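# Set the yellow sponge beside the blue foam block

## Task

Place the yellow sponge on the same desk as the blue foam block, right beside it with only a small gap. Every foam block must stay where it was on its desk and keep its orientation. Nothing new may end up on the floor. The cartons must remain standing upright on their desks, and each desk must stay roughly in its spot. The robot must not tip over or end up leaning, or the task fails.

## Robot and tools

Robot: a Hello Robot Stretch 4, about 1.6 m tall. It has an omni-wheel base whose rim lies within 0.23 m of the base origin, a lift on a vertical mast, a single arm that telescopes forward, a wrist with yaw, pitch and roll, and a five-finger hand. There is only one arm, so every joint target goes in one flat object keyed by joint name. A loose object may occasionally get nudged by something other than the robot.

Frames: the base frame sits on the floor under the base centre, with x forward, y left and z up, in metres. hand_pose is the hand point in this frame, and the printed value may be slightly wrong. The hand point is 0.045 m in front of the palm. Its +z runs along the straight fingers, +y points out of the palm, and +x runs across the palm away from the thumb. The odometry frame is the base frame at scene start. base_odometry only counts wheel turns, so slipping looks like travel. Heading is in rad, left positive. If turned_by_wheels and turned_by_imu disagree by more than about 0.1 rad over one move, the base probably hit or slipped, and the heading is off by roughly that difference.

move: one action per call. "base" holds one relative command, an offset from where the base last reported itself. translate_m is in m, forward positive, -2 to 2. strafe_m is in m, left positive, -2 to 2. rotate_rad is in rad, counter-clockwise positive, -3.2 to 3.2. translate_m and strafe_m may be combined into one straight diagonal drive; rotate_rad must be sent alone. "joints" holds absolute targets. lift_m is 0 to 1.2 m. arm_m is 0 to 0.55 m. wrist_yaw_rad is -1.134 to 4.276: 0 is forward, positive turns left, and 3.14 is folded back. wrist_pitch_rad is -1.117 to 4.259: 0 is level and 1.57 points down. wrist_roll_rad is -1.117 to 4.259: 0 is palm up, 1.57 is palm facing the robot's right, and 3.14 is palm down. Finger targets hand_little, hand_ring, hand_middle, hand_index, hand_thumb_bend and hand_thumb_turn run from -1 to 1, with +1 open or straight. Thumb_turn +1 puts the thumb beside the palm, and -1 puts it opposite the fingers. hand_force_limit (-1 to 1) is the closing force at which a motor halts, about 0 to 10 N (15 N for the thumb). hand_speed (-0.96 to 1) sets finger speed. Both are settings, not motions. A target outside its range is clipped and reported. Any other bad value refuses the call, and an unknown key makes it invalid.

Optional extras: "pace" is slow, default, fast or max. "speeds" gives per-joint top speeds for the lift, arm and wrist joints. "contact_limits" runs from 0 (gentlest) to 1 for arm_m, lift_m, translate_m, strafe_m or rotate_rad, with 0.5 as the default. Give each limit only next to its own command. A base limit persists until the next base action. Even at 0 the arm needs a firm shove to stop. For a soft press, use 0 and aim 1 to 3 mm past contact. {"end_of_arm": "enable_torque"} goes alone and re-powers wrist motors that cut out. "cameras" takes head_camera, head_left_camera, head_right_camera, wrist_camera or all. "blocking" false returns almost at once while motion continues. A later move only overrides what it names. A move with no action just reports state and images.

wait(seconds 0 to 10) lets time pass and returns the state. stop brakes all running motions, which then hold and may keep pressing. It also re-brakes slack wheels, so repeat it if the "stop:" line says they don't hold. zoom_image crops [x0, y0, x1, y1] pixels, at most 504 per side, from a camera in the latest images. show_instructions shows the reference pages. finished_scene ends the scene for good, and the result must then hold without the robot.

Results: "move" reads done, or else the worst status. off_target means the motion rested short and may still push. contact_stop means the lift, arm or wheels were held back and went slack. time_out means the motion took too long and its target is dropped. limit_stop_at_own_body means a joint reached the robot's own body. limit_stop_at_tilt means the lean exceeded 6 degrees, so the lift, arm and wheels go slack until it drops. torque_fault means a wrist motor is limp until enable_torque. If one call is refused or hits an uncommanded stop, the rest of that reply's move, wait and finished_scene calls are skipped. on_its_own lists unrequested behaviour, such as slack joints or unusual servo current, which suggests a load or contact. lidar_m gives 12 ranges in 30-degree sectors, counter-clockwise from straight ahead (4th left, 7th behind, 10th right). "-" means nothing seen or closer than 0.25 m. Table tops count. wrist_depth_mm is a 7x7 grid in mm, with "-" for cells that are unknown or nearer than about 200 mm. motor_effort is in percent, with the peak in brackets. servo_current is in mA. hand_stopped_by lists little, ring, middle, index, thumb_bend and thumb_turn as moving, target, force, stalled or fault. The *_load_n values are fingertip loads in N; they fall to about 0 if a grip is lost.

Gripping: a finger motor starts only when its target changes, then locks. With the thumb turned in front of the palm, the hand can wrap objects 0.035 to 0.065 m thick. For a gentle grip, set hand_speed at -0.94 or lower. To squeeze harder, raise the force limit and send a more-closed target. At the start the force limit is 0 and the speed -0.8. The wrist camera sits behind the palm heel and can collide with things.

Cautions: avoid self-contact, such as the hand over the base with the lift low, an up-tilted and rolled wrist, or a folded-back wrist tilting. Don't move or turn the base with more than 1 kg held and the arm beyond 0.2 m. Avoid hard pushes with the hand raised high. Never slam, drop things, knock cartons over, shift desks or foam blocks, or let anything fall to the floor. Watch base_tilt for any lean.

Each tool is called after ">>>" by a JSON object that holds its "fn" and its "kwargs".

Reference images:

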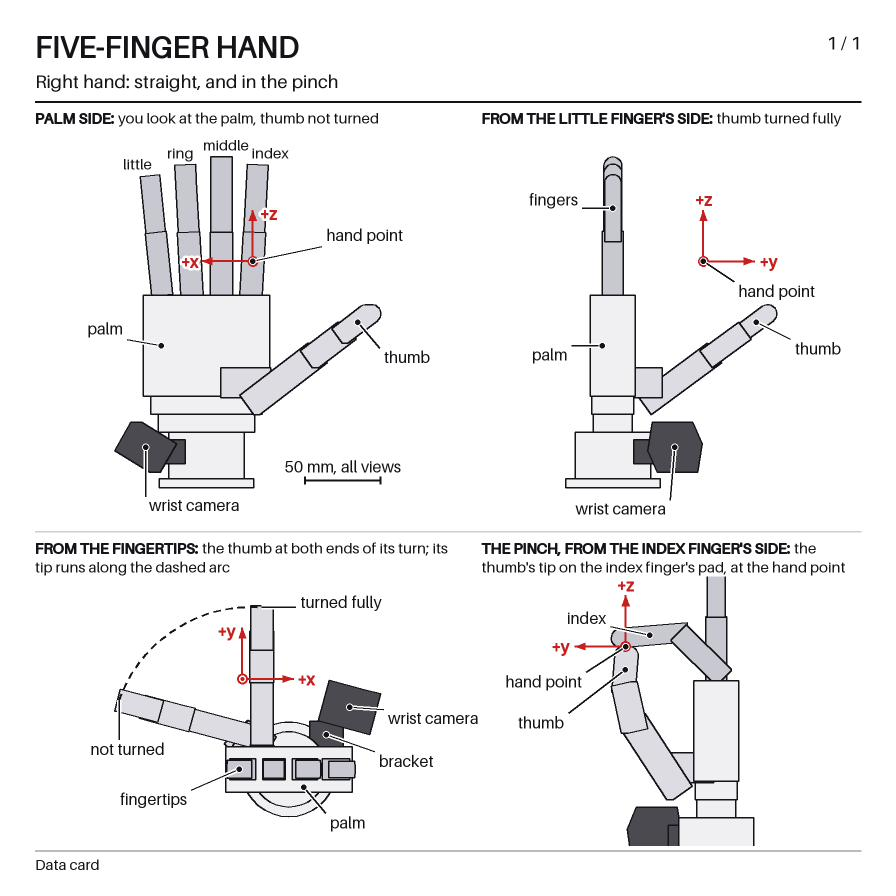

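## Session

>>> {"fn": "move", "kwargs": {"cameras": ["all"]}}

Scene clock: 0.00 s.
base_odometry: x=+0.000 y=+0.000 heading=+0.000
turned_by_wheels: +0.000
turned_by_imu: +0.000
base_tilt: forward=-1.2 right=-0.4
lidar_m: 1.13 1.12 1.38 1.81 1.82 1.31 1.35 1.55 1.57 1.35 1.36 2.19
base_status: not commanded
joint_positions: lift_m=+0.296 arm_m=+0.001 wrist_yaw_rad=+3.085 wrist_pitch_rad=+0.003 wrist_roll_rad=+0.000 hand_little=+1.000 hand_ring=+1.000 hand_middle=+1.000 hand_index=+1.000 hand_thumb_turn=+1.000 hand_thumb_bend=+1.000 hand_force_limit=+0.000 hand_speed=-0.800
joint_status: not commanded
measured_speeds: all 0
hand_stopped_by: target,target,target,target,target,target
little_load_n: 0.0
ring_load_n: 0.0
middle_load_n: 0.0
index_load_n: 0.0
thumb_bend_load_n: 0.0
thumb_turn_load_n: 0.0
motor_effort: lift_m=+22 arm_m=+3 wheel_0=+0 wheel_1=+1 wheel_2=+0
servo_current: wrist_yaw_rad=46 wrist_pitch_rad=33 wrist_roll_rad=46
hand_pose: x=-0.0428 y=+0.1305 z=+0.5341 quat_wxyz=(-0.485, -0.486, +0.515, +0.513) (m; base frame)
wrist_depth_mm: - 120 - - - - - / - 129 178 - - - - / 113 140 204 - - - - / 141 1708 1863 - - - - / 1537 1708 1661 - - - - / 1182 1366 118 121 - - - / 891 - - - - - -
pictures: head_camera, head_left_camera, head_right_camera, wrist_camera
Images, in order (width x height): head_camera 420x560, head_left_camera 420x672, head_right_camera 420x672, wrist_camera 616x392.

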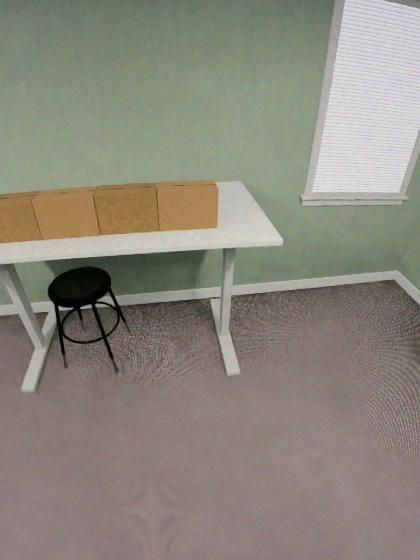

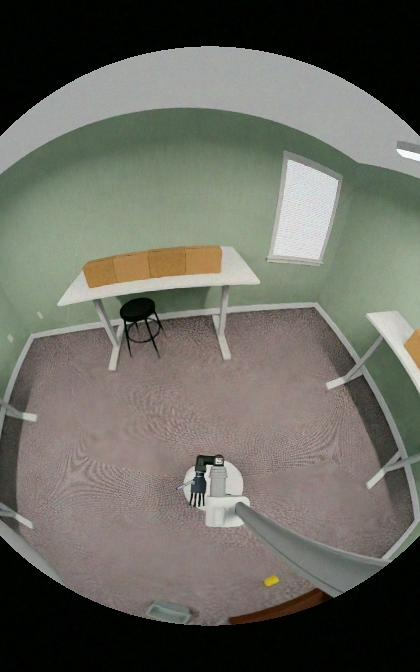

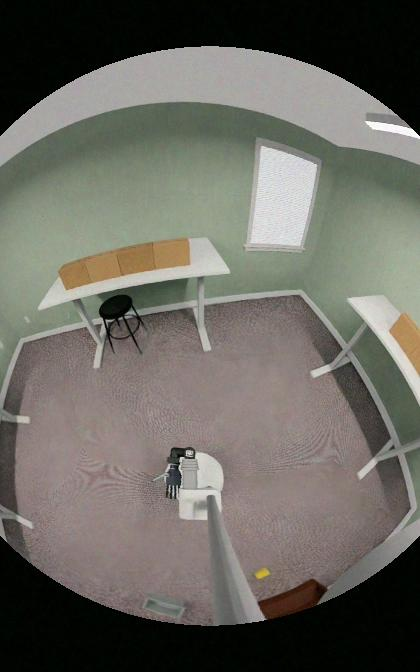

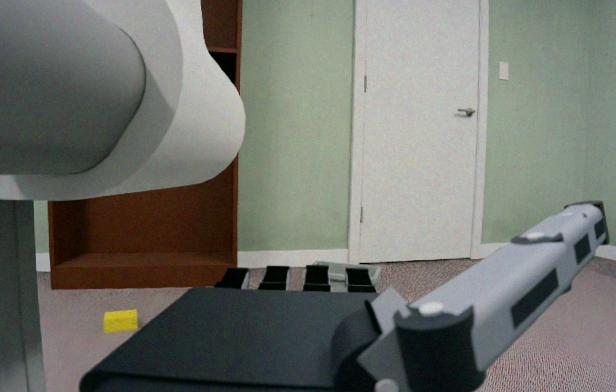

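>>> {"fn": "move", "kwargs": {"base": {"rotate_rad": -1.57}, "joints": {"lift_m": 0.9}, "cameras": ["all"]}}

>>> {"fn": "move", "kwargs": {"base": {"rotate_rad": -1.57}, "cameras": ["all"]}}

>>> {"fn": "move", "kwargs": {"base": {"rotate_rad": -1.57}, "cameras": ["all"]}}

Scene clock: 3.57 s.
move: done
base_odometry: x=+0.000 y=+0.000 heading=-1.569
turned_by_wheels: -1.569
turned_by_imu: -1.560
base_tilt: forward=-1.1 right=-0.5
lidar_m: 1.36 1.36 2.16 1.14 1.15 1.43 2.22 1.85 1.31 1.31 1.52 1.54
base_status: done
joint_positions: lift_m=+0.900 arm_m=+0.001 wrist_yaw_rad=+3.085 wrist_pitch_rad=+0.003 wrist_roll_rad=+0.000 hand_little=+1.000 hand_ring=+1.000 hand_middle=+1.000 hand_index=+1.000 hand_thumb_turn=+1.000 hand_thumb_bend=+1.000 hand_force_limit=+0.000 hand_speed=-0.800
joint_status: all done
measured_speeds: all 0
hand_stopped_by: target,target,target,target,target,target
little_load_n: 0.0
ring_load_n: 0.0
middle_load_n: 0.0
index_load_n: 0.0
thumb_bend_load_n: 0.0
thumb_turn_load_n: 0.0
motor_effort: lift_m=+28(34) arm_m=+0(4) wheel_0=+2(14) wheel_1=+2(11) wheel_2=+2(9)
servo_current: wrist_yaw_rad=46(52) wrist_pitch_rad=26(59) wrist_roll_rad=20(72)
hand_pose: x=-0.0428 y=+0.1305 z=+1.1373 quat_wxyz=(-0.485, -0.486, +0.515, +0.513) (m; base frame)
wrist_depth_mm: - 139 - - - - - / - 140 220 - - - - / 119 142 254 - - - - / 142 1921 - - - - - / - - - - - - - / - - 118 121 - - - / - - - - - - -
pictures: head_camera, head_left_camera, head_right_camera, wrist_camera
Images, in order (width x height): head_camera 420x560, head_left_camera 420x672, head_right_camera 420x672, wrist_camera 616x392.

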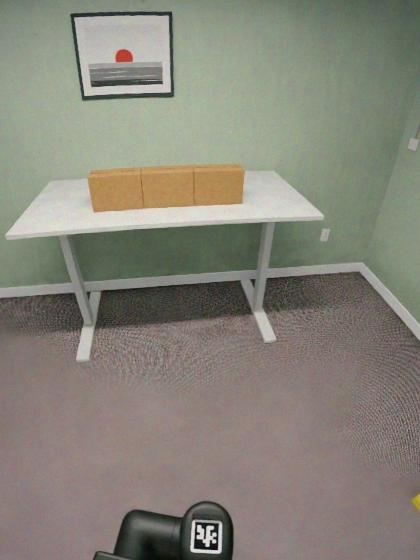

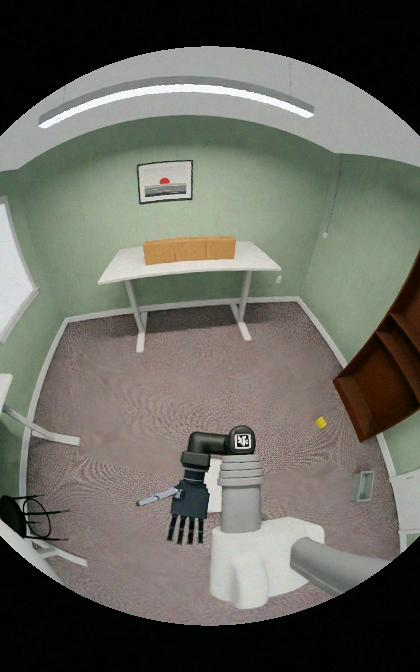

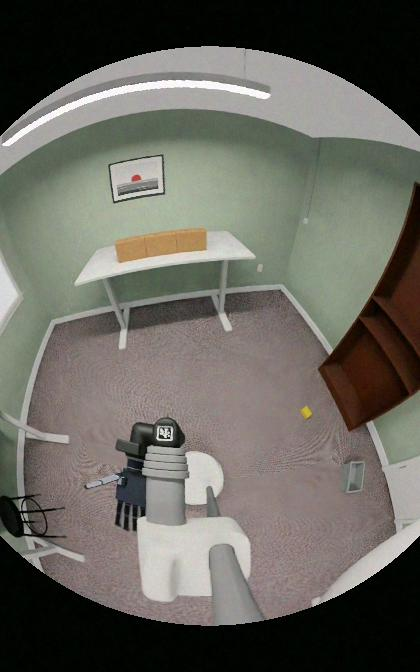

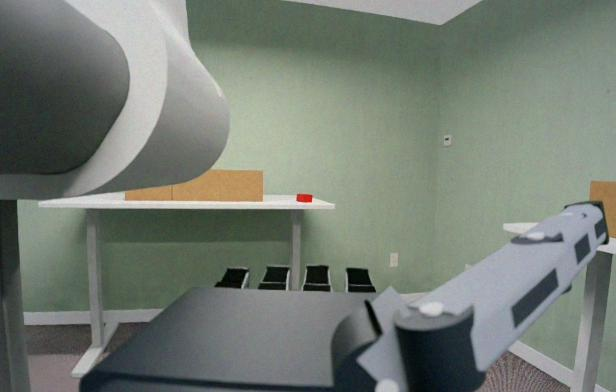

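Scene clock: 5.67 s.
move: done
base_odometry: x=+0.000 y=+0.000 heading=-3.139
turned_by_wheels: -1.569
turned_by_imu: -1.560
base_tilt: forward=-1.1 right=-0.5
lidar_m: 1.33 1.51 1.52 1.37 1.35 2.17 1.14 1.16 1.41 1.80 1.83 1.33
base_status: done
joint_positions: lift_m=+0.900 arm_m=+0.001 wrist_yaw_rad=+3.085 wrist_pitch_rad=+0.003 wrist_roll_rad=+0.000 hand_little=+1.000 hand_ring=+1.000 hand_middle=+1.000 hand_index=+1.000 hand_thumb_turn=+1.000 hand_thumb_bend=+1.000 hand_force_limit=+0.000 hand_speed=-0.800
joint_status: not commanded
measured_speeds: all 0
hand_stopped_by: target,target,target,target,target,target
little_load_n: 0.0
ring_load_n: 0.0
middle_load_n: 0.0
index_load_n: 0.0
thumb_bend_load_n: 0.0
thumb_turn_load_n: 0.0
motor_effort: lift_m=+29(29) arm_m=-4(4) wheel_0=+3(11) wheel_1=+2(12) wheel_2=+2(9)
servo_current: wrist_yaw_rad=33(52) wrist_pitch_rad=39(46) wrist_roll_rad=52(72)
hand_pose: x=-0.0428 y=+0.1305 z=+1.1373 quat_wxyz=(-0.485, -0.486, +0.515, +0.513) (m; base frame)
wrist_depth_mm: - 139 - - - - - / - 139 220 - - - - / 119 142 255 - - - - / 142 1255 1366 - - - - / - - - - - - - / - - 118 121 - - - / - - - - - - -
pictures: head_camera, head_left_camera, head_right_camera, wrist_camera
Images, in order (width x height): head_camera 420x560, head_left_camera 420x672, head_right_camera 420x672, wrist_camera 616x392.

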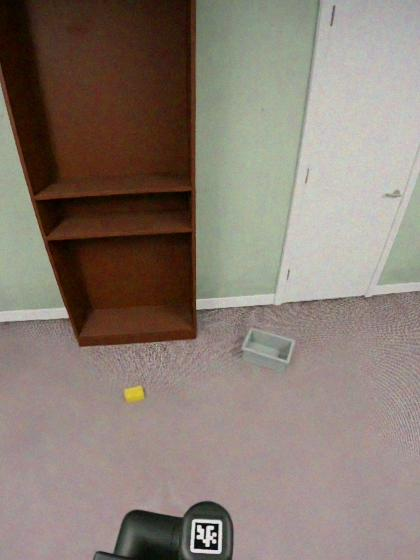

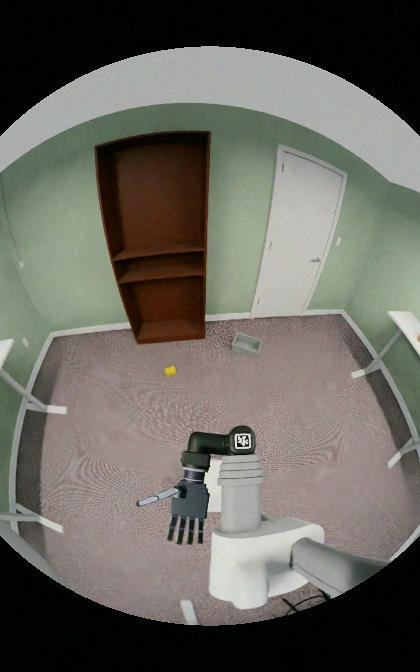

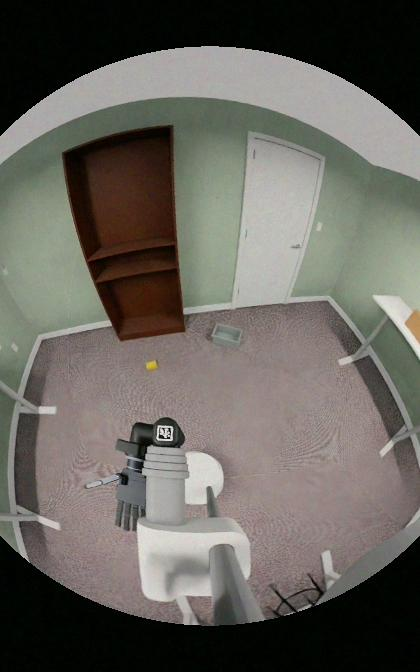

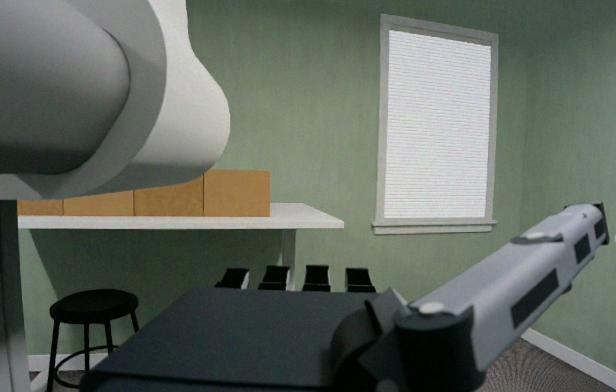

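Scene clock: 7.77 s.
move: done
base_odometry: x=+0.000 y=+0.000 heading=+1.575
turned_by_wheels: -1.569
turned_by_imu: -1.560
base_tilt: forward=-1.2 right=-0.5
lidar_m: 1.81 1.84 1.31 1.33 1.52 1.53 1.40 1.37 2.15 1.14 1.14 1.43
base_status: done
joint_positions: lift_m=+0.900 arm_m=+0.001 wrist_yaw_rad=+3.085 wrist_pitch_rad=+0.003 wrist_roll_rad=+0.000 hand_little=+1.000 hand_ring=+1.000 hand_middle=+1.000 hand_index=+1.000 hand_thumb_turn=+1.000 hand_thumb_bend=+1.000 hand_force_limit=+0.000 hand_speed=-0.800
joint_status: not commanded
measured_speeds: all 0
hand_stopped_by: target,target,target,target,target,target
little_load_n: 0.0
ring_load_n: 0.0
middle_load_n: 0.0
index_load_n: 0.0
thumb_bend_load_n: 0.0
thumb_turn_load_n: 0.0
motor_effort: lift_m=+28(28) arm_m=-4(4) wheel_0=+2(12) wheel_1=+2(11) wheel_2=+2(8)
servo_current: wrist_yaw_rad=39(59) wrist_pitch_rad=39(46) wrist_roll_rad=26(65)
hand_pose: x=-0.0428 y=+0.1305 z=+1.1373 quat_wxyz=(-0.485, -0.486, +0.515, +0.513) (m; base frame)
wrist_depth_mm: - 138 - - - - - / - 140 254 - - - - / 119 142 255 - - - - / 141 263 1618 - - - - / - - - - - - - / - - 118 121 - - - / - - - - - - -
pictures: head_camera, head_left_camera, head_right_camera, wrist_camera
Images, in order (width x height): head_camera 420x560, head_left_camera 420x672, head_right_camera 420x672, wrist_camera 616x392.

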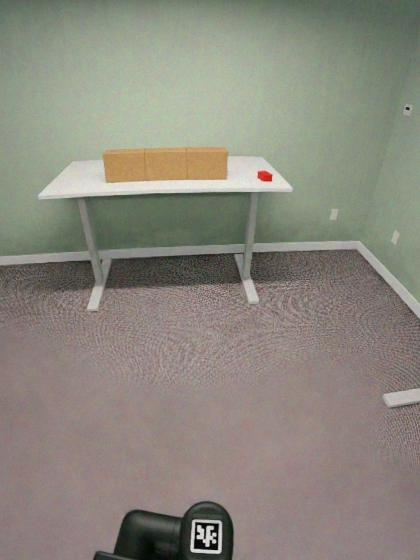

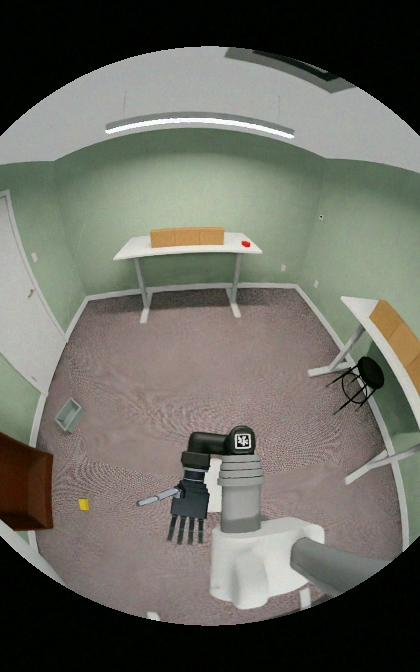

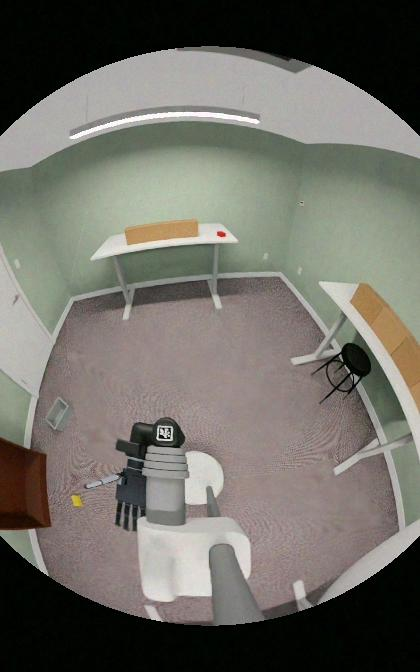

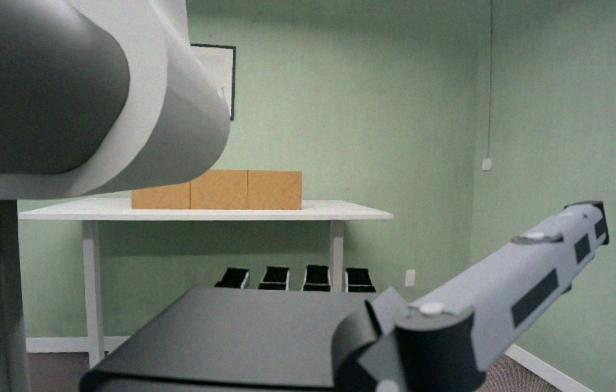

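>>> {"fn": "move", "kwargs": {"base": {"rotate_rad": 2.07}, "joints": {"wrist_yaw_rad": 0.0, "wrist_pitch_rad": 0.5, "wrist_roll_rad": 3.14, "lift_m": 0.4, "hand_thumb_turn": -1}, "cameras": ["all"]}}

Scene clock: 15.00 s.
move: done
base_odometry: x=+0.000 y=+0.000 heading=-2.639
turned_by_wheels: +2.070
turned_by_imu: +2.060
base_tilt: forward=-1.2 right=-0.6
lidar_m: 1.51 1.54 1.36 1.36 2.14 1.14 1.15 1.38 1.83 1.83 1.32 1.32
base_status: done
joint_positions: lift_m=+0.400 arm_m=+0.001 wrist_yaw_rad=+0.003 wrist_pitch_rad=+0.499 wrist_roll_rad=+3.138 hand_little=+1.000 hand_ring=+1.000 hand_middle=+1.000 hand_index=+1.000 hand_thumb_turn=-1.000 hand_thumb_bend=+1.000 hand_force_limit=+0.000 hand_speed=-0.800
joint_status: all done
measured_speeds: all 0
hand_stopped_by: target,target,target,target,target,target
little_load_n: 0.0
ring_load_n: 0.0
middle_load_n: 0.0
index_load_n: 0.0
thumb_bend_load_n: 0.0
thumb_turn_load_n: 0.0
motor_effort: lift_m=+17(25) arm_m=-4(4) wheel_0=-2(12) wheel_1=-1(13) wheel_2=-2(11)
servo_current: wrist_yaw_rad=39(137) wrist_pitch_rad=13(85) wrist_roll_rad=46(111)
hand_pose: x=+0.3375 y=-0.0564 z=+0.4197 quat_wxyz=(-0.361, +0.610, -0.606, +0.361) (m; base frame)
wrist_depth_mm: 580 585 574 554 539 544 535 / 683 676 668 647 - 634 621 / 854 842 820 809 - 768 768 / - 1098 1042 1008 - 991 976 / 1430 1397 1336 1336 - 1366 1336 / - - 118 120 - - 1863 / 1281 - - - - - -
pictures: head_camera, head_left_camera, head_right_camera, wrist_camera
Images, in order (width x height): head_camera 420x560, head_left_camera 420x672, head_right_camera 420x672, wrist_camera 616x392.

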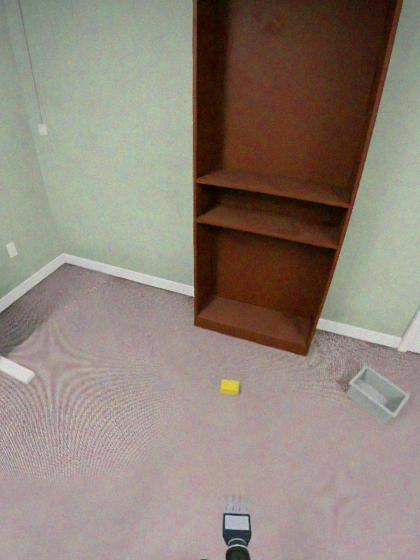

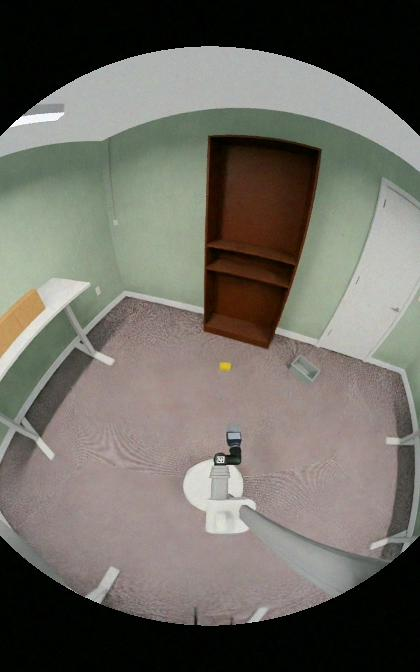

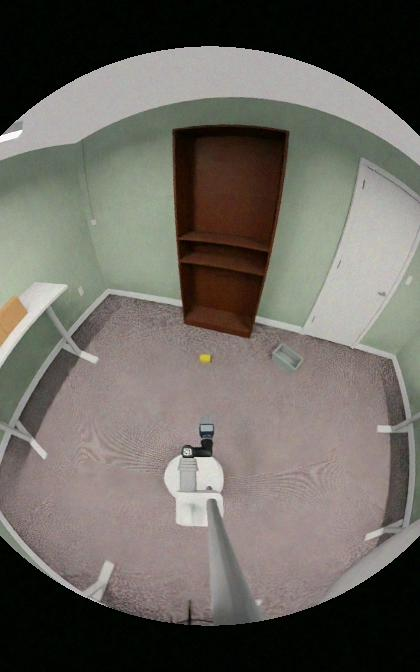

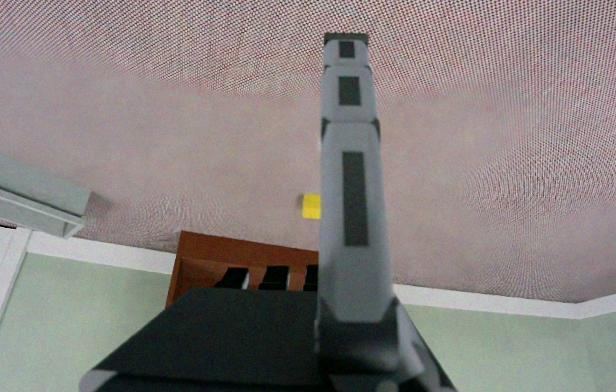

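>>> {"fn": "zoom_image", "kwargs": {"camera": "wrist_camera", "region": [250, 160, 400, 260]}}

>>> {"fn": "zoom_image", "kwargs": {"camera": "head_camera", "region": [190, 350, 270, 420]}}

Scaled by 3.360.

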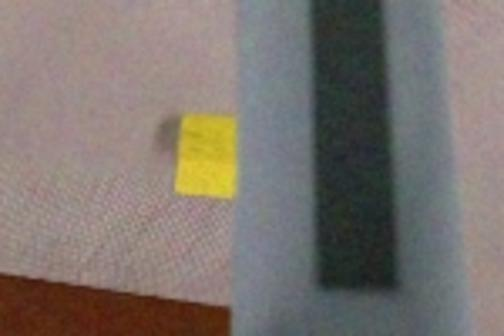

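Scaled by 6.300 from the camera's 420x560 image, which has a finer 1200x1600 frame.

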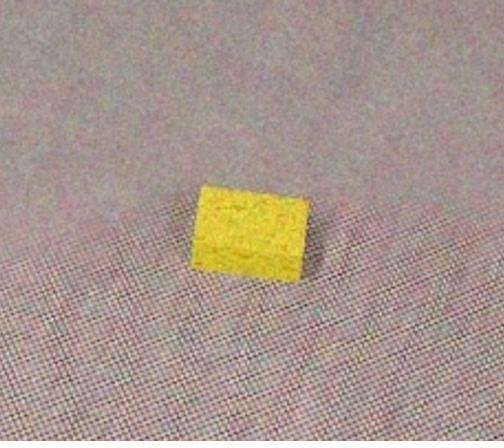

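>>> {"fn": "move", "kwargs": {"base": {"translate_m": 0.4}, "joints": {"wrist_pitch_rad": 0.8, "arm_m": 0.1, "lift_m": 0.3, "hand_speed": 0.5, "hand_thumb_turn": 1}, "cameras": ["all"]}}

Scene clock: 18.47 s.
move: done
base_odometry: x=-0.350 y=-0.193 heading=-2.639
turned_by_wheels: +0.000
turned_by_imu: -0.001
base_tilt: forward=-1.3 right=-0.4
lidar_m: 1.13 1.75 1.25 1.24 1.50 1.53 1.53 2.20 1.95 1.95 1.06 1.13
base_status: done
joint_positions: lift_m=+0.300 arm_m=+0.100 wrist_yaw_rad=+0.002 wrist_pitch_rad=+0.799 wrist_roll_rad=+3.138 hand_little=+1.000 hand_ring=+1.000 hand_middle=+1.000 hand_index=+1.000 hand_thumb_turn=+1.000 hand_thumb_bend=+1.000 hand_force_limit=+0.000 hand_speed=+0.500
joint_status: all done
measured_speeds: all 0
hand_stopped_by: target,target,target,target,target,target
little_load_n: 0.0
ring_load_n: 0.0
middle_load_n: 0.0
index_load_n: 0.0
thumb_bend_load_n: 0.0
thumb_turn_load_n: 0.0
motor_effort: lift_m=+17(19) arm_m=+8(10) wheel_0=+3(11) wheel_1=+2(9) wheel_2=-4(16)
servo_current: wrist_yaw_rad=39(59) wrist_pitch_rad=20(59) wrist_roll_rad=46(65)
hand_pose: x=+0.3819 y=-0.0566 z=+0.2780 quat_wxyz=(-0.266, +0.657, -0.653, +0.266) (m; base frame)
wrist_depth_mm: 389 389 387 379 375 366 364 / 430 430 421 418 413 407 399 / 496 488 488 477 469 462 455 / 580 569 559 549 539 530 517 / 691 676 654 564 627 591 - / 842 788 118 121 - - - / 866 - - - - - -
pictures: head_camera, head_left_camera, head_right_camera, wrist_camera
Images, in order (width x height): head_camera 420x560, head_left_camera 420x672, head_right_camera 420x672, wrist_camera 616x392.

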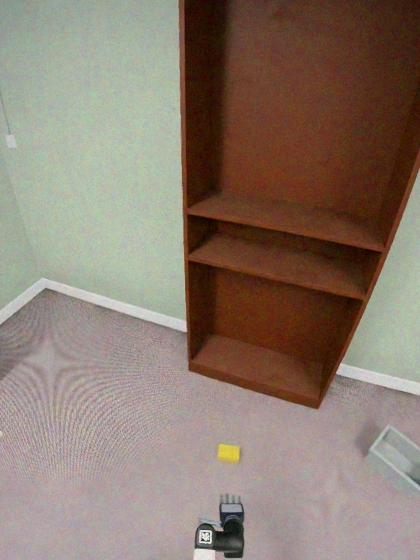

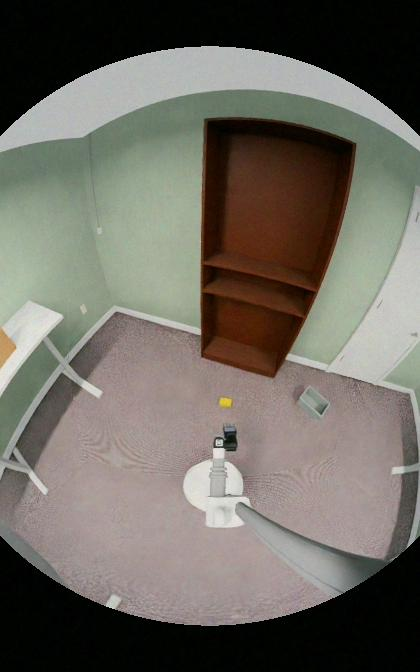

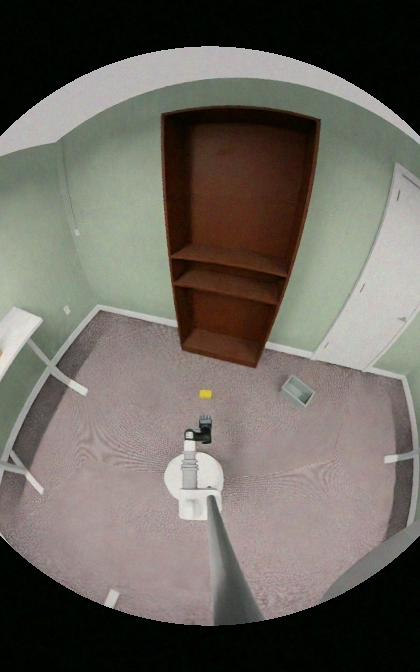

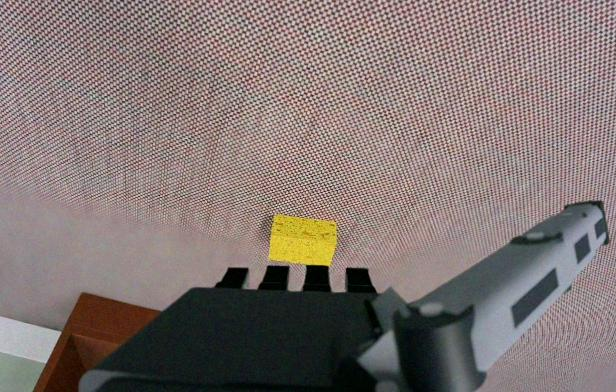

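>>> {"fn": "zoom_image", "kwargs": {"camera": "wrist_camera", "region": [240, 190, 380, 290]}}

Scaled by 3.600.

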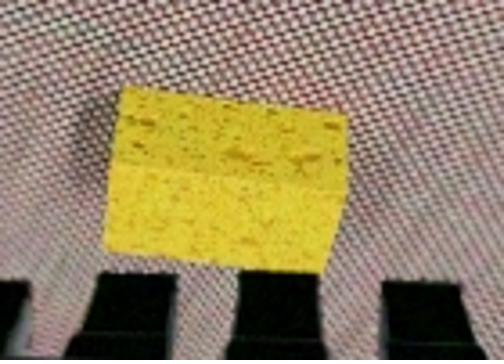

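>>> {"fn": "move", "kwargs": {"base": {"rotate_rad": -0.19}, "joints": {"wrist_pitch_rad": 0.785}}}

>>> {"fn": "move", "kwargs": {"base": {"translate_m": 0.23, "strafe_m": 0.129}, "cameras": ["head_camera", "wrist_camera"]}}

Scene clock: 20.53 s.
move: done
base_odometry: x=-0.350 y=-0.193 heading=-2.828
turned_by_wheels: -0.190
turned_by_imu: -0.188
base_tilt: forward=-1.2 right=-0.6
lidar_m: 1.14 1.21 1.26 1.24 1.35 1.55 1.52 1.69 1.98 1.93 1.08 1.06
base_status: done
joint_positions: lift_m=+0.300 arm_m=+0.100 wrist_yaw_rad=+0.002 wrist_pitch_rad=+0.794 wrist_roll_rad=+3.138 hand_little=+1.000 hand_ring=+1.000 hand_middle=+1.000 hand_index=+1.000 hand_thumb_turn=+1.000 hand_thumb_bend=+1.000 hand_force_limit=+0.000 hand_speed=+0.500
joint_status: all done
measured_speeds: all 0
hand_stopped_by: target,target,target,target,target,target
little_load_n: 0.0
ring_load_n: 0.0
middle_load_n: 0.0
index_load_n: 0.0
thumb_bend_load_n: -0.5
thumb_turn_load_n: -0.5
motor_effort: lift_m=+16(17) arm_m=+8(8) wheel_0=+2(9) wheel_1=+2(11) wheel_2=+1(8)
servo_current: wrist_yaw_rad=46(46) wrist_pitch_rad=52(72) wrist_roll_rad=39(78)
hand_pose: x=+0.3828 y=-0.0566 z=+0.2785 quat_wxyz=(-0.268, +0.656, -0.653, +0.268) (m; base frame)
wrist_depth_mm: 389 392 387 379 375 366 364 / 430 430 424 421 415 404 399 / 496 496 488 477 466 462 455 / 585 574 554 549 535 535 521 / 691 683 654 634 574 597 - / 866 820 118 121 - - - / 1042 - - - - - -
pictures: none

Scene clock: 22.73 s.
move: done
base_odometry: x=-0.529 y=-0.386 heading=-2.828
turned_by_wheels: +0.000
turned_by_imu: +0.000
base_tilt: forward=-1.0 right=-0.5
lidar_m: 0.92 1.00 1.12 1.09 1.17 2.56 1.99 1.95 2.13 2.10 1.00 0.93
base_status: done
joint_positions: lift_m=+0.300 arm_m=+0.100 wrist_yaw_rad=+0.002 wrist_pitch_rad=+0.793 wrist_roll_rad=+3.138 hand_little=+1.000 hand_ring=+1.000 hand_middle=+1.000 hand_index=+1.000 hand_thumb_turn=+1.000 hand_thumb_bend=+1.000 hand_force_limit=+0.000 hand_speed=+0.500
joint_status: not commanded
measured_speeds: all 0
hand_stopped_by: target,target,target,target,target,target
little_load_n: 0.0
ring_load_n: 0.0
middle_load_n: 0.0
index_load_n: 0.0
thumb_bend_load_n: 0.0
thumb_turn_load_n: -0.5
motor_effort: lift_m=+17(17) arm_m=+8(8) wheel_0=+0(8) wheel_1=+5(17) wheel_2=-3(13)
servo_current: wrist_yaw_rad=33(52) wrist_pitch_rad=39(59) wrist_roll_rad=46(72)
hand_pose: x=+0.3830 y=-0.0566 z=+0.2785 quat_wxyz=(-0.268, +0.656, -0.653, +0.268) (m; base frame)
wrist_depth_mm: 392 389 384 382 375 368 366 / 433 430 430 413 413 407 399 / 492 492 484 424 469 462 455 / 580 569 559 549 535 530 521 / 691 676 654 634 634 603 - / 798 668 118 121 - - - / 634 - - - - - -
pictures: head_camera, wrist_camera
Images, in order (width x height): head_camera 420x560, wrist_camera 616x392.

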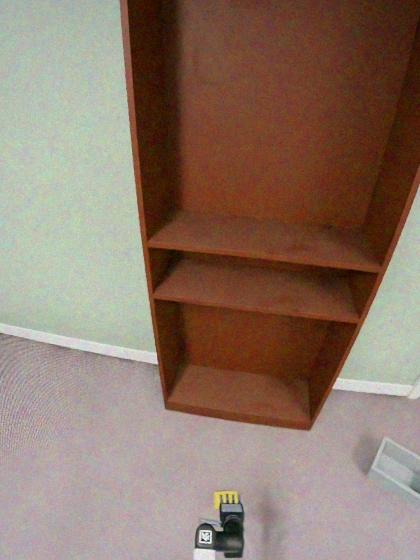

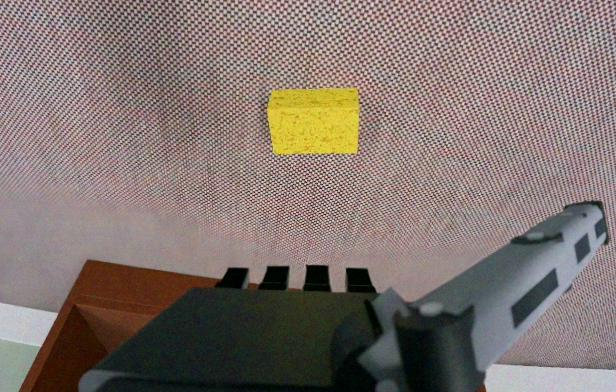

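>>> {"fn": "move", "kwargs": {"joints": {"arm_m": 0.235, "hand_thumb_turn": -1}}}

>>> {"fn": "move", "kwargs": {"joints": {"lift_m": 0.11}, "cameras": ["all"]}}

Scene clock: 25.70 s.
move: done
base_odometry: x=-0.529 y=-0.386 heading=-2.828
turned_by_wheels: +0.000
turned_by_imu: +0.001
base_tilt: forward=-1.1 right=-0.4
lidar_m: 0.92 1.01 1.10 1.09 1.20 2.56 2.01 1.94 2.12 2.10 1.00 0.93
base_status: not commanded
joint_positions: lift_m=+0.300 arm_m=+0.235 wrist_yaw_rad=+0.002 wrist_pitch_rad=+0.793 wrist_roll_rad=+3.138 hand_little=+1.000 hand_ring=+1.000 hand_middle=+1.000 hand_index=+1.000 hand_thumb_turn=-1.000 hand_thumb_bend=+1.000 hand_force_limit=+0.000 hand_speed=+0.500
joint_status: all done
measured_speeds: all 0
hand_stopped_by: target,target,target,target,target,target
little_load_n: 0.0
ring_load_n: 0.0
middle_load_n: 0.0
index_load_n: 0.0
thumb_bend_load_n: -0.5
thumb_turn_load_n: 0.0
motor_effort: lift_m=+17(17) arm_m=+8(12) wheel_0=+0(1) wheel_1=+4(5) wheel_2=-3(4)
servo_current: wrist_yaw_rad=33(46) wrist_pitch_rad=46(65) wrist_roll_rad=65(65)
hand_pose: x=+0.5180 y=-0.0566 z=+0.2786 quat_wxyz=(-0.268, +0.656, -0.652, +0.268) (m; base frame)
wrist_depth_mm: 389 387 384 332 362 366 366 / 433 427 427 415 402 404 402 / 500 488 484 477 - 462 452 / 580 569 559 554 - 535 521 / 559 585 609 621 - 627 615 / 591 609 118 120 - 723 759 / 621 - - - - - 866
pictures: none

Scene clock: 27.57 s.
move: done
base_odometry: x=-0.529 y=-0.386 heading=-2.828
turned_by_wheels: +0.000
turned_by_imu: +0.001
base_tilt: forward=-1.2 right=-0.5
lidar_m: 0.92 1.01 1.10 1.09 1.19 2.57 2.01 1.92 2.13 2.09 0.99 0.92
base_status: not commanded
joint_positions: lift_m=+0.110 arm_m=+0.235 wrist_yaw_rad=+0.002 wrist_pitch_rad=+0.793 wrist_roll_rad=+3.138 hand_little=+1.000 hand_ring=+1.000 hand_middle=+1.000 hand_index=+1.000 hand_thumb_turn=-1.000 hand_thumb_bend=+1.000 hand_force_limit=+0.000 hand_speed=+0.500
joint_status: all done
measured_speeds: all 0
hand_stopped_by: target,target,target,target,target,target
little_load_n: 0.0
ring_load_n: 0.0
middle_load_n: 0.0
index_load_n: 0.0
thumb_bend_load_n: 0.0
thumb_turn_load_n: 0.0
motor_effort: lift_m=+17(19) arm_m=+8(8) wheel_0=+0(1) wheel_1=+5(5) wheel_2=-4(4)
servo_current: wrist_yaw_rad=52(52) wrist_pitch_rad=52(65) wrist_roll_rad=39(72)
hand_pose: x=+0.5180 y=-0.0566 z=+0.0886 quat_wxyz=(-0.268, +0.656, -0.652, +0.268) (m; base frame)
wrist_depth_mm: 201 200 195 189 189 187 - / 222 221 176 168 168 209 206 / 254 251 203 191 - 237 233 / 298 293 287 283 - 270 270 / 359 347 338 322 - 320 317 / 449 418 118 120 - 389 387 / 452 - - - - - 473
pictures: head_camera, head_left_camera, head_right_camera, wrist_camera
Images, in order (width x height): head_camera 420x560, head_left_camera 420x672, head_right_camera 420x672, wrist_camera 616x392.

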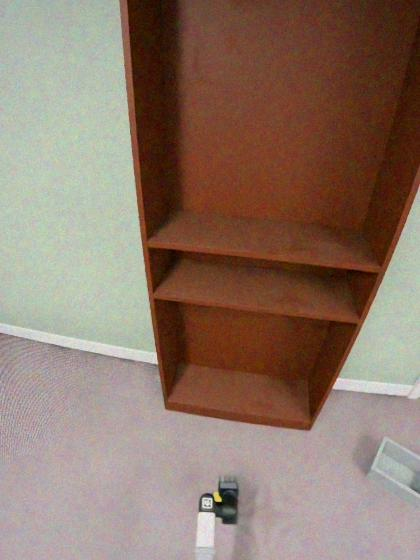

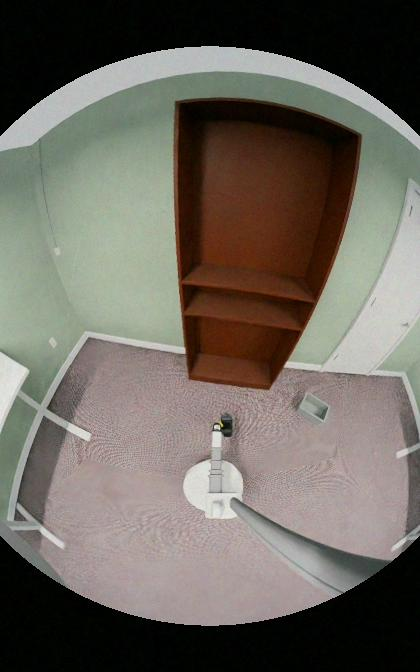

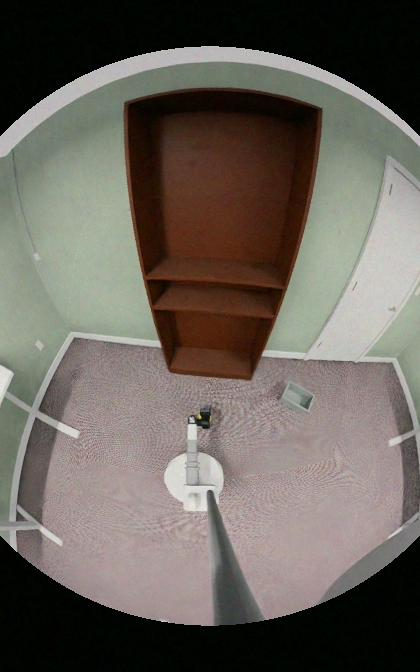

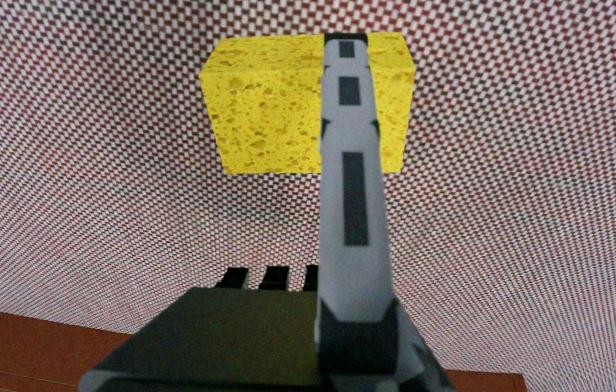

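>>> {"fn": "move", "kwargs": {"joints": {"lift_m": 0.054}, "contact_limits": {"lift_m": 0.2}, "cameras": ["wrist_camera"]}}

>>> {"fn": "move", "kwargs": {"joints": {"hand_speed": -0.9, "hand_force_limit": -0.6, "hand_index": -0.1, "hand_middle": -0.1, "hand_ring": -0.1, "hand_little": -0.1}, "cameras": ["wrist_camera"]}}

Scene clock: 28.97 s.
move: done
base_odometry: x=-0.529 y=-0.386 heading=-2.828
turned_by_wheels: +0.000
turned_by_imu: +0.000
base_tilt: forward=-1.1 right=-0.6
lidar_m: 0.92 1.00 1.12 1.09 1.19 2.55 1.98 1.96 2.14 2.10 0.99 0.92
base_status: not commanded
joint_positions: lift_m=+0.054 arm_m=+0.235 wrist_yaw_rad=+0.002 wrist_pitch_rad=+0.793 wrist_roll_rad=+3.138 hand_little=+1.000 hand_ring=+1.000 hand_middle=+1.000 hand_index=+1.000 hand_thumb_turn=-1.000 hand_thumb_bend=+1.000 hand_force_limit=+0.000 hand_speed=+0.500
joint_status: all done
measured_speeds: all 0
hand_stopped_by: target,target,target,target,target,target
little_load_n: 0.0
ring_load_n: 0.0
middle_load_n: 0.0
index_load_n: 0.0
thumb_bend_load_n: 0.0
thumb_turn_load_n: 0.0
motor_effort: lift_m=+17(19) arm_m=+8(8) wheel_0=+0(0) wheel_1=+4(5) wheel_2=-4(4)
servo_current: wrist_yaw_rad=46(52) wrist_pitch_rad=52(59) wrist_roll_rad=39(65)
contact_limits: lift_m 0.2
hand_pose: x=+0.5180 y=-0.0566 z=+0.0326 quat_wxyz=(-0.268, +0.656, -0.652, +0.268) (m; base frame)
wrist_depth_mm: 145 141 140 139 137 136 - / 160 158 151 148 142 151 149 / 183 181 132 129 125 170 169 / 214 211 142 140 - 198 194 / 258 251 229 166 - 231 228 / 325 304 118 120 - 279 279 / 421 - - - - - 342
pictures: wrist_camera
Images, in order (width x height): wrist_camera 616x392.

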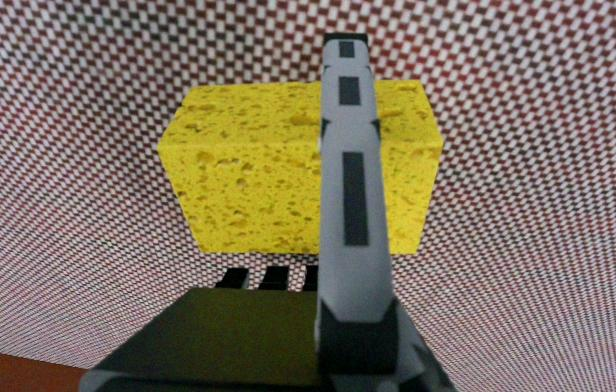

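Scene clock: 33.10 s.
move: off_target
base_odometry: x=-0.529 y=-0.386 heading=-2.828
turned_by_wheels: +0.000
turned_by_imu: +0.001
base_tilt: forward=-1.0 right=-0.5
lidar_m: 0.92 1.00 1.11 1.09 1.16 2.57 1.99 1.94 2.13 2.09 0.97 0.95
base_status: not commanded
joint_positions: lift_m=+0.054 arm_m=+0.235 wrist_yaw_rad=+0.002 wrist_pitch_rad=+0.789 wrist_roll_rad=+3.138 hand_little=+0.051 hand_ring=+0.107 hand_middle=+0.685 hand_index=+0.116 hand_thumb_turn=-1.000 hand_thumb_bend=+1.000 hand_force_limit=-0.600 hand_speed=-0.900
joint_status: hand_little off_target (ended at +0.051, target -0.100); hand_ring off_target (ended at +0.107, target -0.100); hand_middle off_target (ended at +0.685, target -0.100); hand_index off_target (ended at +0.116, target -0.100); the others done
measured_speeds: all 0
hand_stopped_by: force,force,force,force,target,target
little_load_n: 2.0
ring_load_n: 2.0
middle_load_n: 1.5
index_load_n: 2.0
thumb_bend_load_n: 0.5
thumb_turn_load_n: 2.5
motor_effort: lift_m=+17(17) arm_m=+8(8) wheel_0=+0(1) wheel_1=+5(5) wheel_2=-3(4)
servo_current: wrist_yaw_rad=46(52) wrist_pitch_rad=20(65) wrist_roll_rad=39(78)
contact_limits: lift_m 0.2
hand_pose: x=+0.5189 y=-0.0566 z=+0.0330 quat_wxyz=(-0.269, +0.656, -0.652, +0.270) (m; base frame)
wrist_depth_mm: 145 144 141 140 138 137 - / 160 156 127 128 128 152 151 / 183 182 122 122 120 172 171 / 215 213 143 141 - 200 198 / 259 253 173 173 - 235 234 / 329 306 118 120 - 287 289 / 424 - - - - - 351
pictures: wrist_camera
Images, in order (width x height): wrist_camera 616x392.

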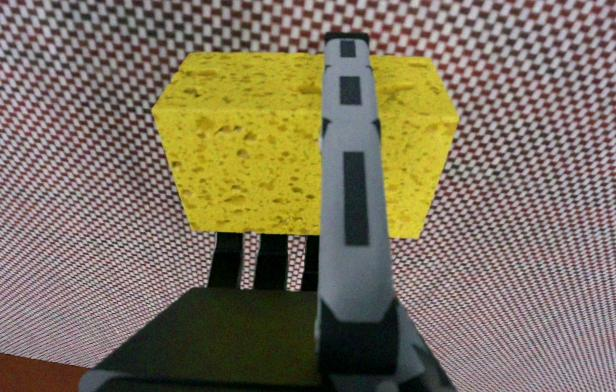

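>>> {"fn": "move", "kwargs": {"joints": {"hand_force_limit": -0.5, "hand_middle": -0.11, "hand_index": -0.11, "hand_ring": -0.11, "hand_little": -0.11}, "cameras": ["wrist_camera"]}}

>>> {"fn": "move", "kwargs": {"joints": {"lift_m": 0.1}, "pace": "slow", "cameras": ["wrist_camera"]}}

Scene clock: 33.77 s.
move: off_target
base_odometry: x=-0.529 y=-0.386 heading=-2.828
turned_by_wheels: +0.000
turned_by_imu: +0.000
base_tilt: forward=-1.2 right=-0.5
lidar_m: 0.91 1.00 1.11 1.09 1.20 2.56 2.00 1.96 2.13 2.09 0.99 0.95
base_status: not commanded
joint_positions: lift_m=+0.054 arm_m=+0.235 wrist_yaw_rad=+0.002 wrist_pitch_rad=+0.788 wrist_roll_rad=+3.138 hand_little=+0.034 hand_ring=+0.099 hand_middle=+0.668 hand_index=+0.108 hand_thumb_turn=-1.000 hand_thumb_bend=+1.000 hand_force_limit=-0.500 hand_speed=-0.900
joint_status: hand_little off_target (ended at +0.034, target -0.110); hand_ring off_target (ended at +0.099, target -0.110); hand_middle off_target (ended at +0.668, target -0.110); hand_index off_target (ended at +0.108, target -0.110); the others done
measured_speeds: all 0
hand_stopped_by: force,force,force,force,target,target
little_load_n: 3.0
ring_load_n: 2.5
middle_load_n: 2.0
index_load_n: 3.0
thumb_bend_load_n: 1.0
thumb_turn_load_n: 3.0
motor_effort: lift_m=+17(17) arm_m=+8(8) wheel_0=+0(0) wheel_1=+4(5) wheel_2=-3(4)
servo_current: wrist_yaw_rad=39(46) wrist_pitch_rad=33(39) wrist_roll_rad=52(72)
contact_limits: lift_m 0.2
hand_pose: x=+0.5190 y=-0.0566 z=+0.0331 quat_wxyz=(-0.269, +0.655, -0.652, +0.270) (m; base frame)
wrist_depth_mm: 145 145 141 140 138 137 - / 160 156 126 121 128 151 151 / 185 182 121 122 120 173 172 / 216 212 143 141 - 200 198 / 260 254 173 165 - 236 235 / 330 309 118 120 - 289 289 / 427 - - - - - 355
pictures: wrist_camera
Images, in order (width x height): wrist_camera 616x392.

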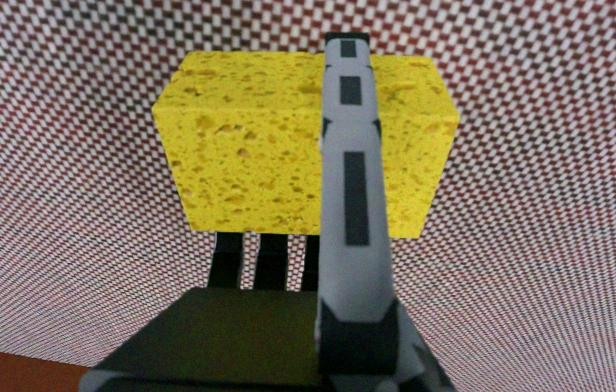

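Scene clock: 35.00 s.
move: done
base_odometry: x=-0.529 y=-0.386 heading=-2.828
turned_by_wheels: +0.000
turned_by_imu: +0.000
base_tilt: forward=-0.9 right=-0.5
lidar_m: 0.92 1.00 1.11 1.07 1.18 2.56 2.00 1.96 2.12 2.10 1.00 0.92
base_status: not commanded
joint_positions: lift_m=+0.100 arm_m=+0.235 wrist_yaw_rad=+0.002 wrist_pitch_rad=+0.788 wrist_roll_rad=+3.138 hand_little=+0.034 hand_ring=+0.099 hand_middle=+0.667 hand_index=+0.108 hand_thumb_turn=-1.000 hand_thumb_bend=+1.000 hand_force_limit=-0.500 hand_speed=-0.900
joint_status: all done
measured_speeds: all 0
hand_stopped_by: force,force,force,force,target,target
little_load_n: 3.5
ring_load_n: 2.5
middle_load_n: 0.0
index_load_n: 3.0
thumb_bend_load_n: 0.5
thumb_turn_load_n: 3.0
motor_effort: lift_m=+27(32) arm_m=+8(8) wheel_0=+0(1) wheel_1=+5(5) wheel_2=-4(4)
servo_current: wrist_yaw_rad=26(46) wrist_pitch_rad=39(52) wrist_roll_rad=39(52)
hand_pose: x=+0.5190 y=-0.0566 z=+0.0782 quat_wxyz=(-0.269, +0.655, -0.652, +0.270) (m; base frame)
wrist_depth_mm: 189 189 185 183 180 181 - / 208 204 126 121 128 195 199 / 239 236 121 122 120 224 224 / 279 276 143 141 - 259 257 / 338 330 173 165 - 306 307 / 424 399 118 120 - 375 373 / 452 - - - - - 459
pictures: wrist_camera
Images, in order (width x height): wrist_camera 616x392.

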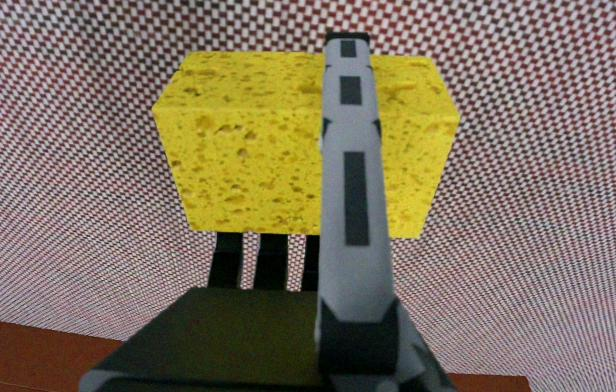

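>>> {"fn": "move", "kwargs": {"joints": {"hand_middle": -0.12, "lift_m": 0.35}, "cameras": ["wrist_camera"]}}

Scene clock: 37.50 s.
move: off_target
base_odometry: x=-0.529 y=-0.386 heading=-2.828
turned_by_wheels: +0.000
turned_by_imu: +0.001
base_tilt: forward=-1.1 right=-0.4
lidar_m: 0.92 1.01 1.11 1.09 1.18 2.57 1.98 1.95 2.12 2.09 0.99 0.95
base_status: not commanded
joint_positions: lift_m=+0.350 arm_m=+0.235 wrist_yaw_rad=+0.002 wrist_pitch_rad=+0.788 wrist_roll_rad=+3.138 hand_little=+0.034 hand_ring=+0.099 hand_middle=+0.129 hand_index=+0.108 hand_thumb_turn=-1.000 hand_thumb_bend=+1.000 hand_force_limit=-0.500 hand_speed=-0.900
joint_status: hand_middle off_target (ended at +0.129, target -0.120); the others done
measured_speeds: all 0
hand_stopped_by: force,force,force,force,target,target
little_load_n: 3.0
ring_load_n: 2.0
middle_load_n: 3.0
index_load_n: 2.5
thumb_bend_load_n: 1.0
thumb_turn_load_n: 3.0
motor_effort: lift_m=+28(32) arm_m=+8(8) wheel_0=+0(1) wheel_1=+5(5) wheel_2=-4(4)
servo_current: wrist_yaw_rad=33(52) wrist_pitch_rad=26(59) wrist_roll_rad=65(78)
hand_pose: x=+0.5190 y=-0.0566 z=+0.3282 quat_wxyz=(-0.269, +0.655, -0.652, +0.270) (m; base frame)
wrist_depth_mm: 439 436 436 421 415 418 413 / 484 473 126 121 127 449 452 / 559 549 121 122 120 521 517 / 621 634 143 141 - 603 597 / 591 615 173 164 - 691 707 / 597 707 118 120 - 798 854 / 615 - - - - - 866
pictures: wrist_camera
Images, in order (width x height): wrist_camera 616x392.

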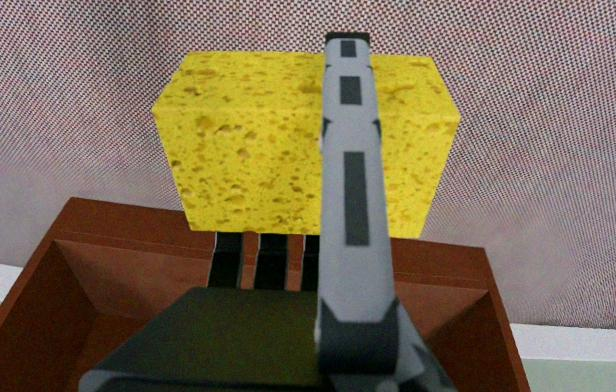

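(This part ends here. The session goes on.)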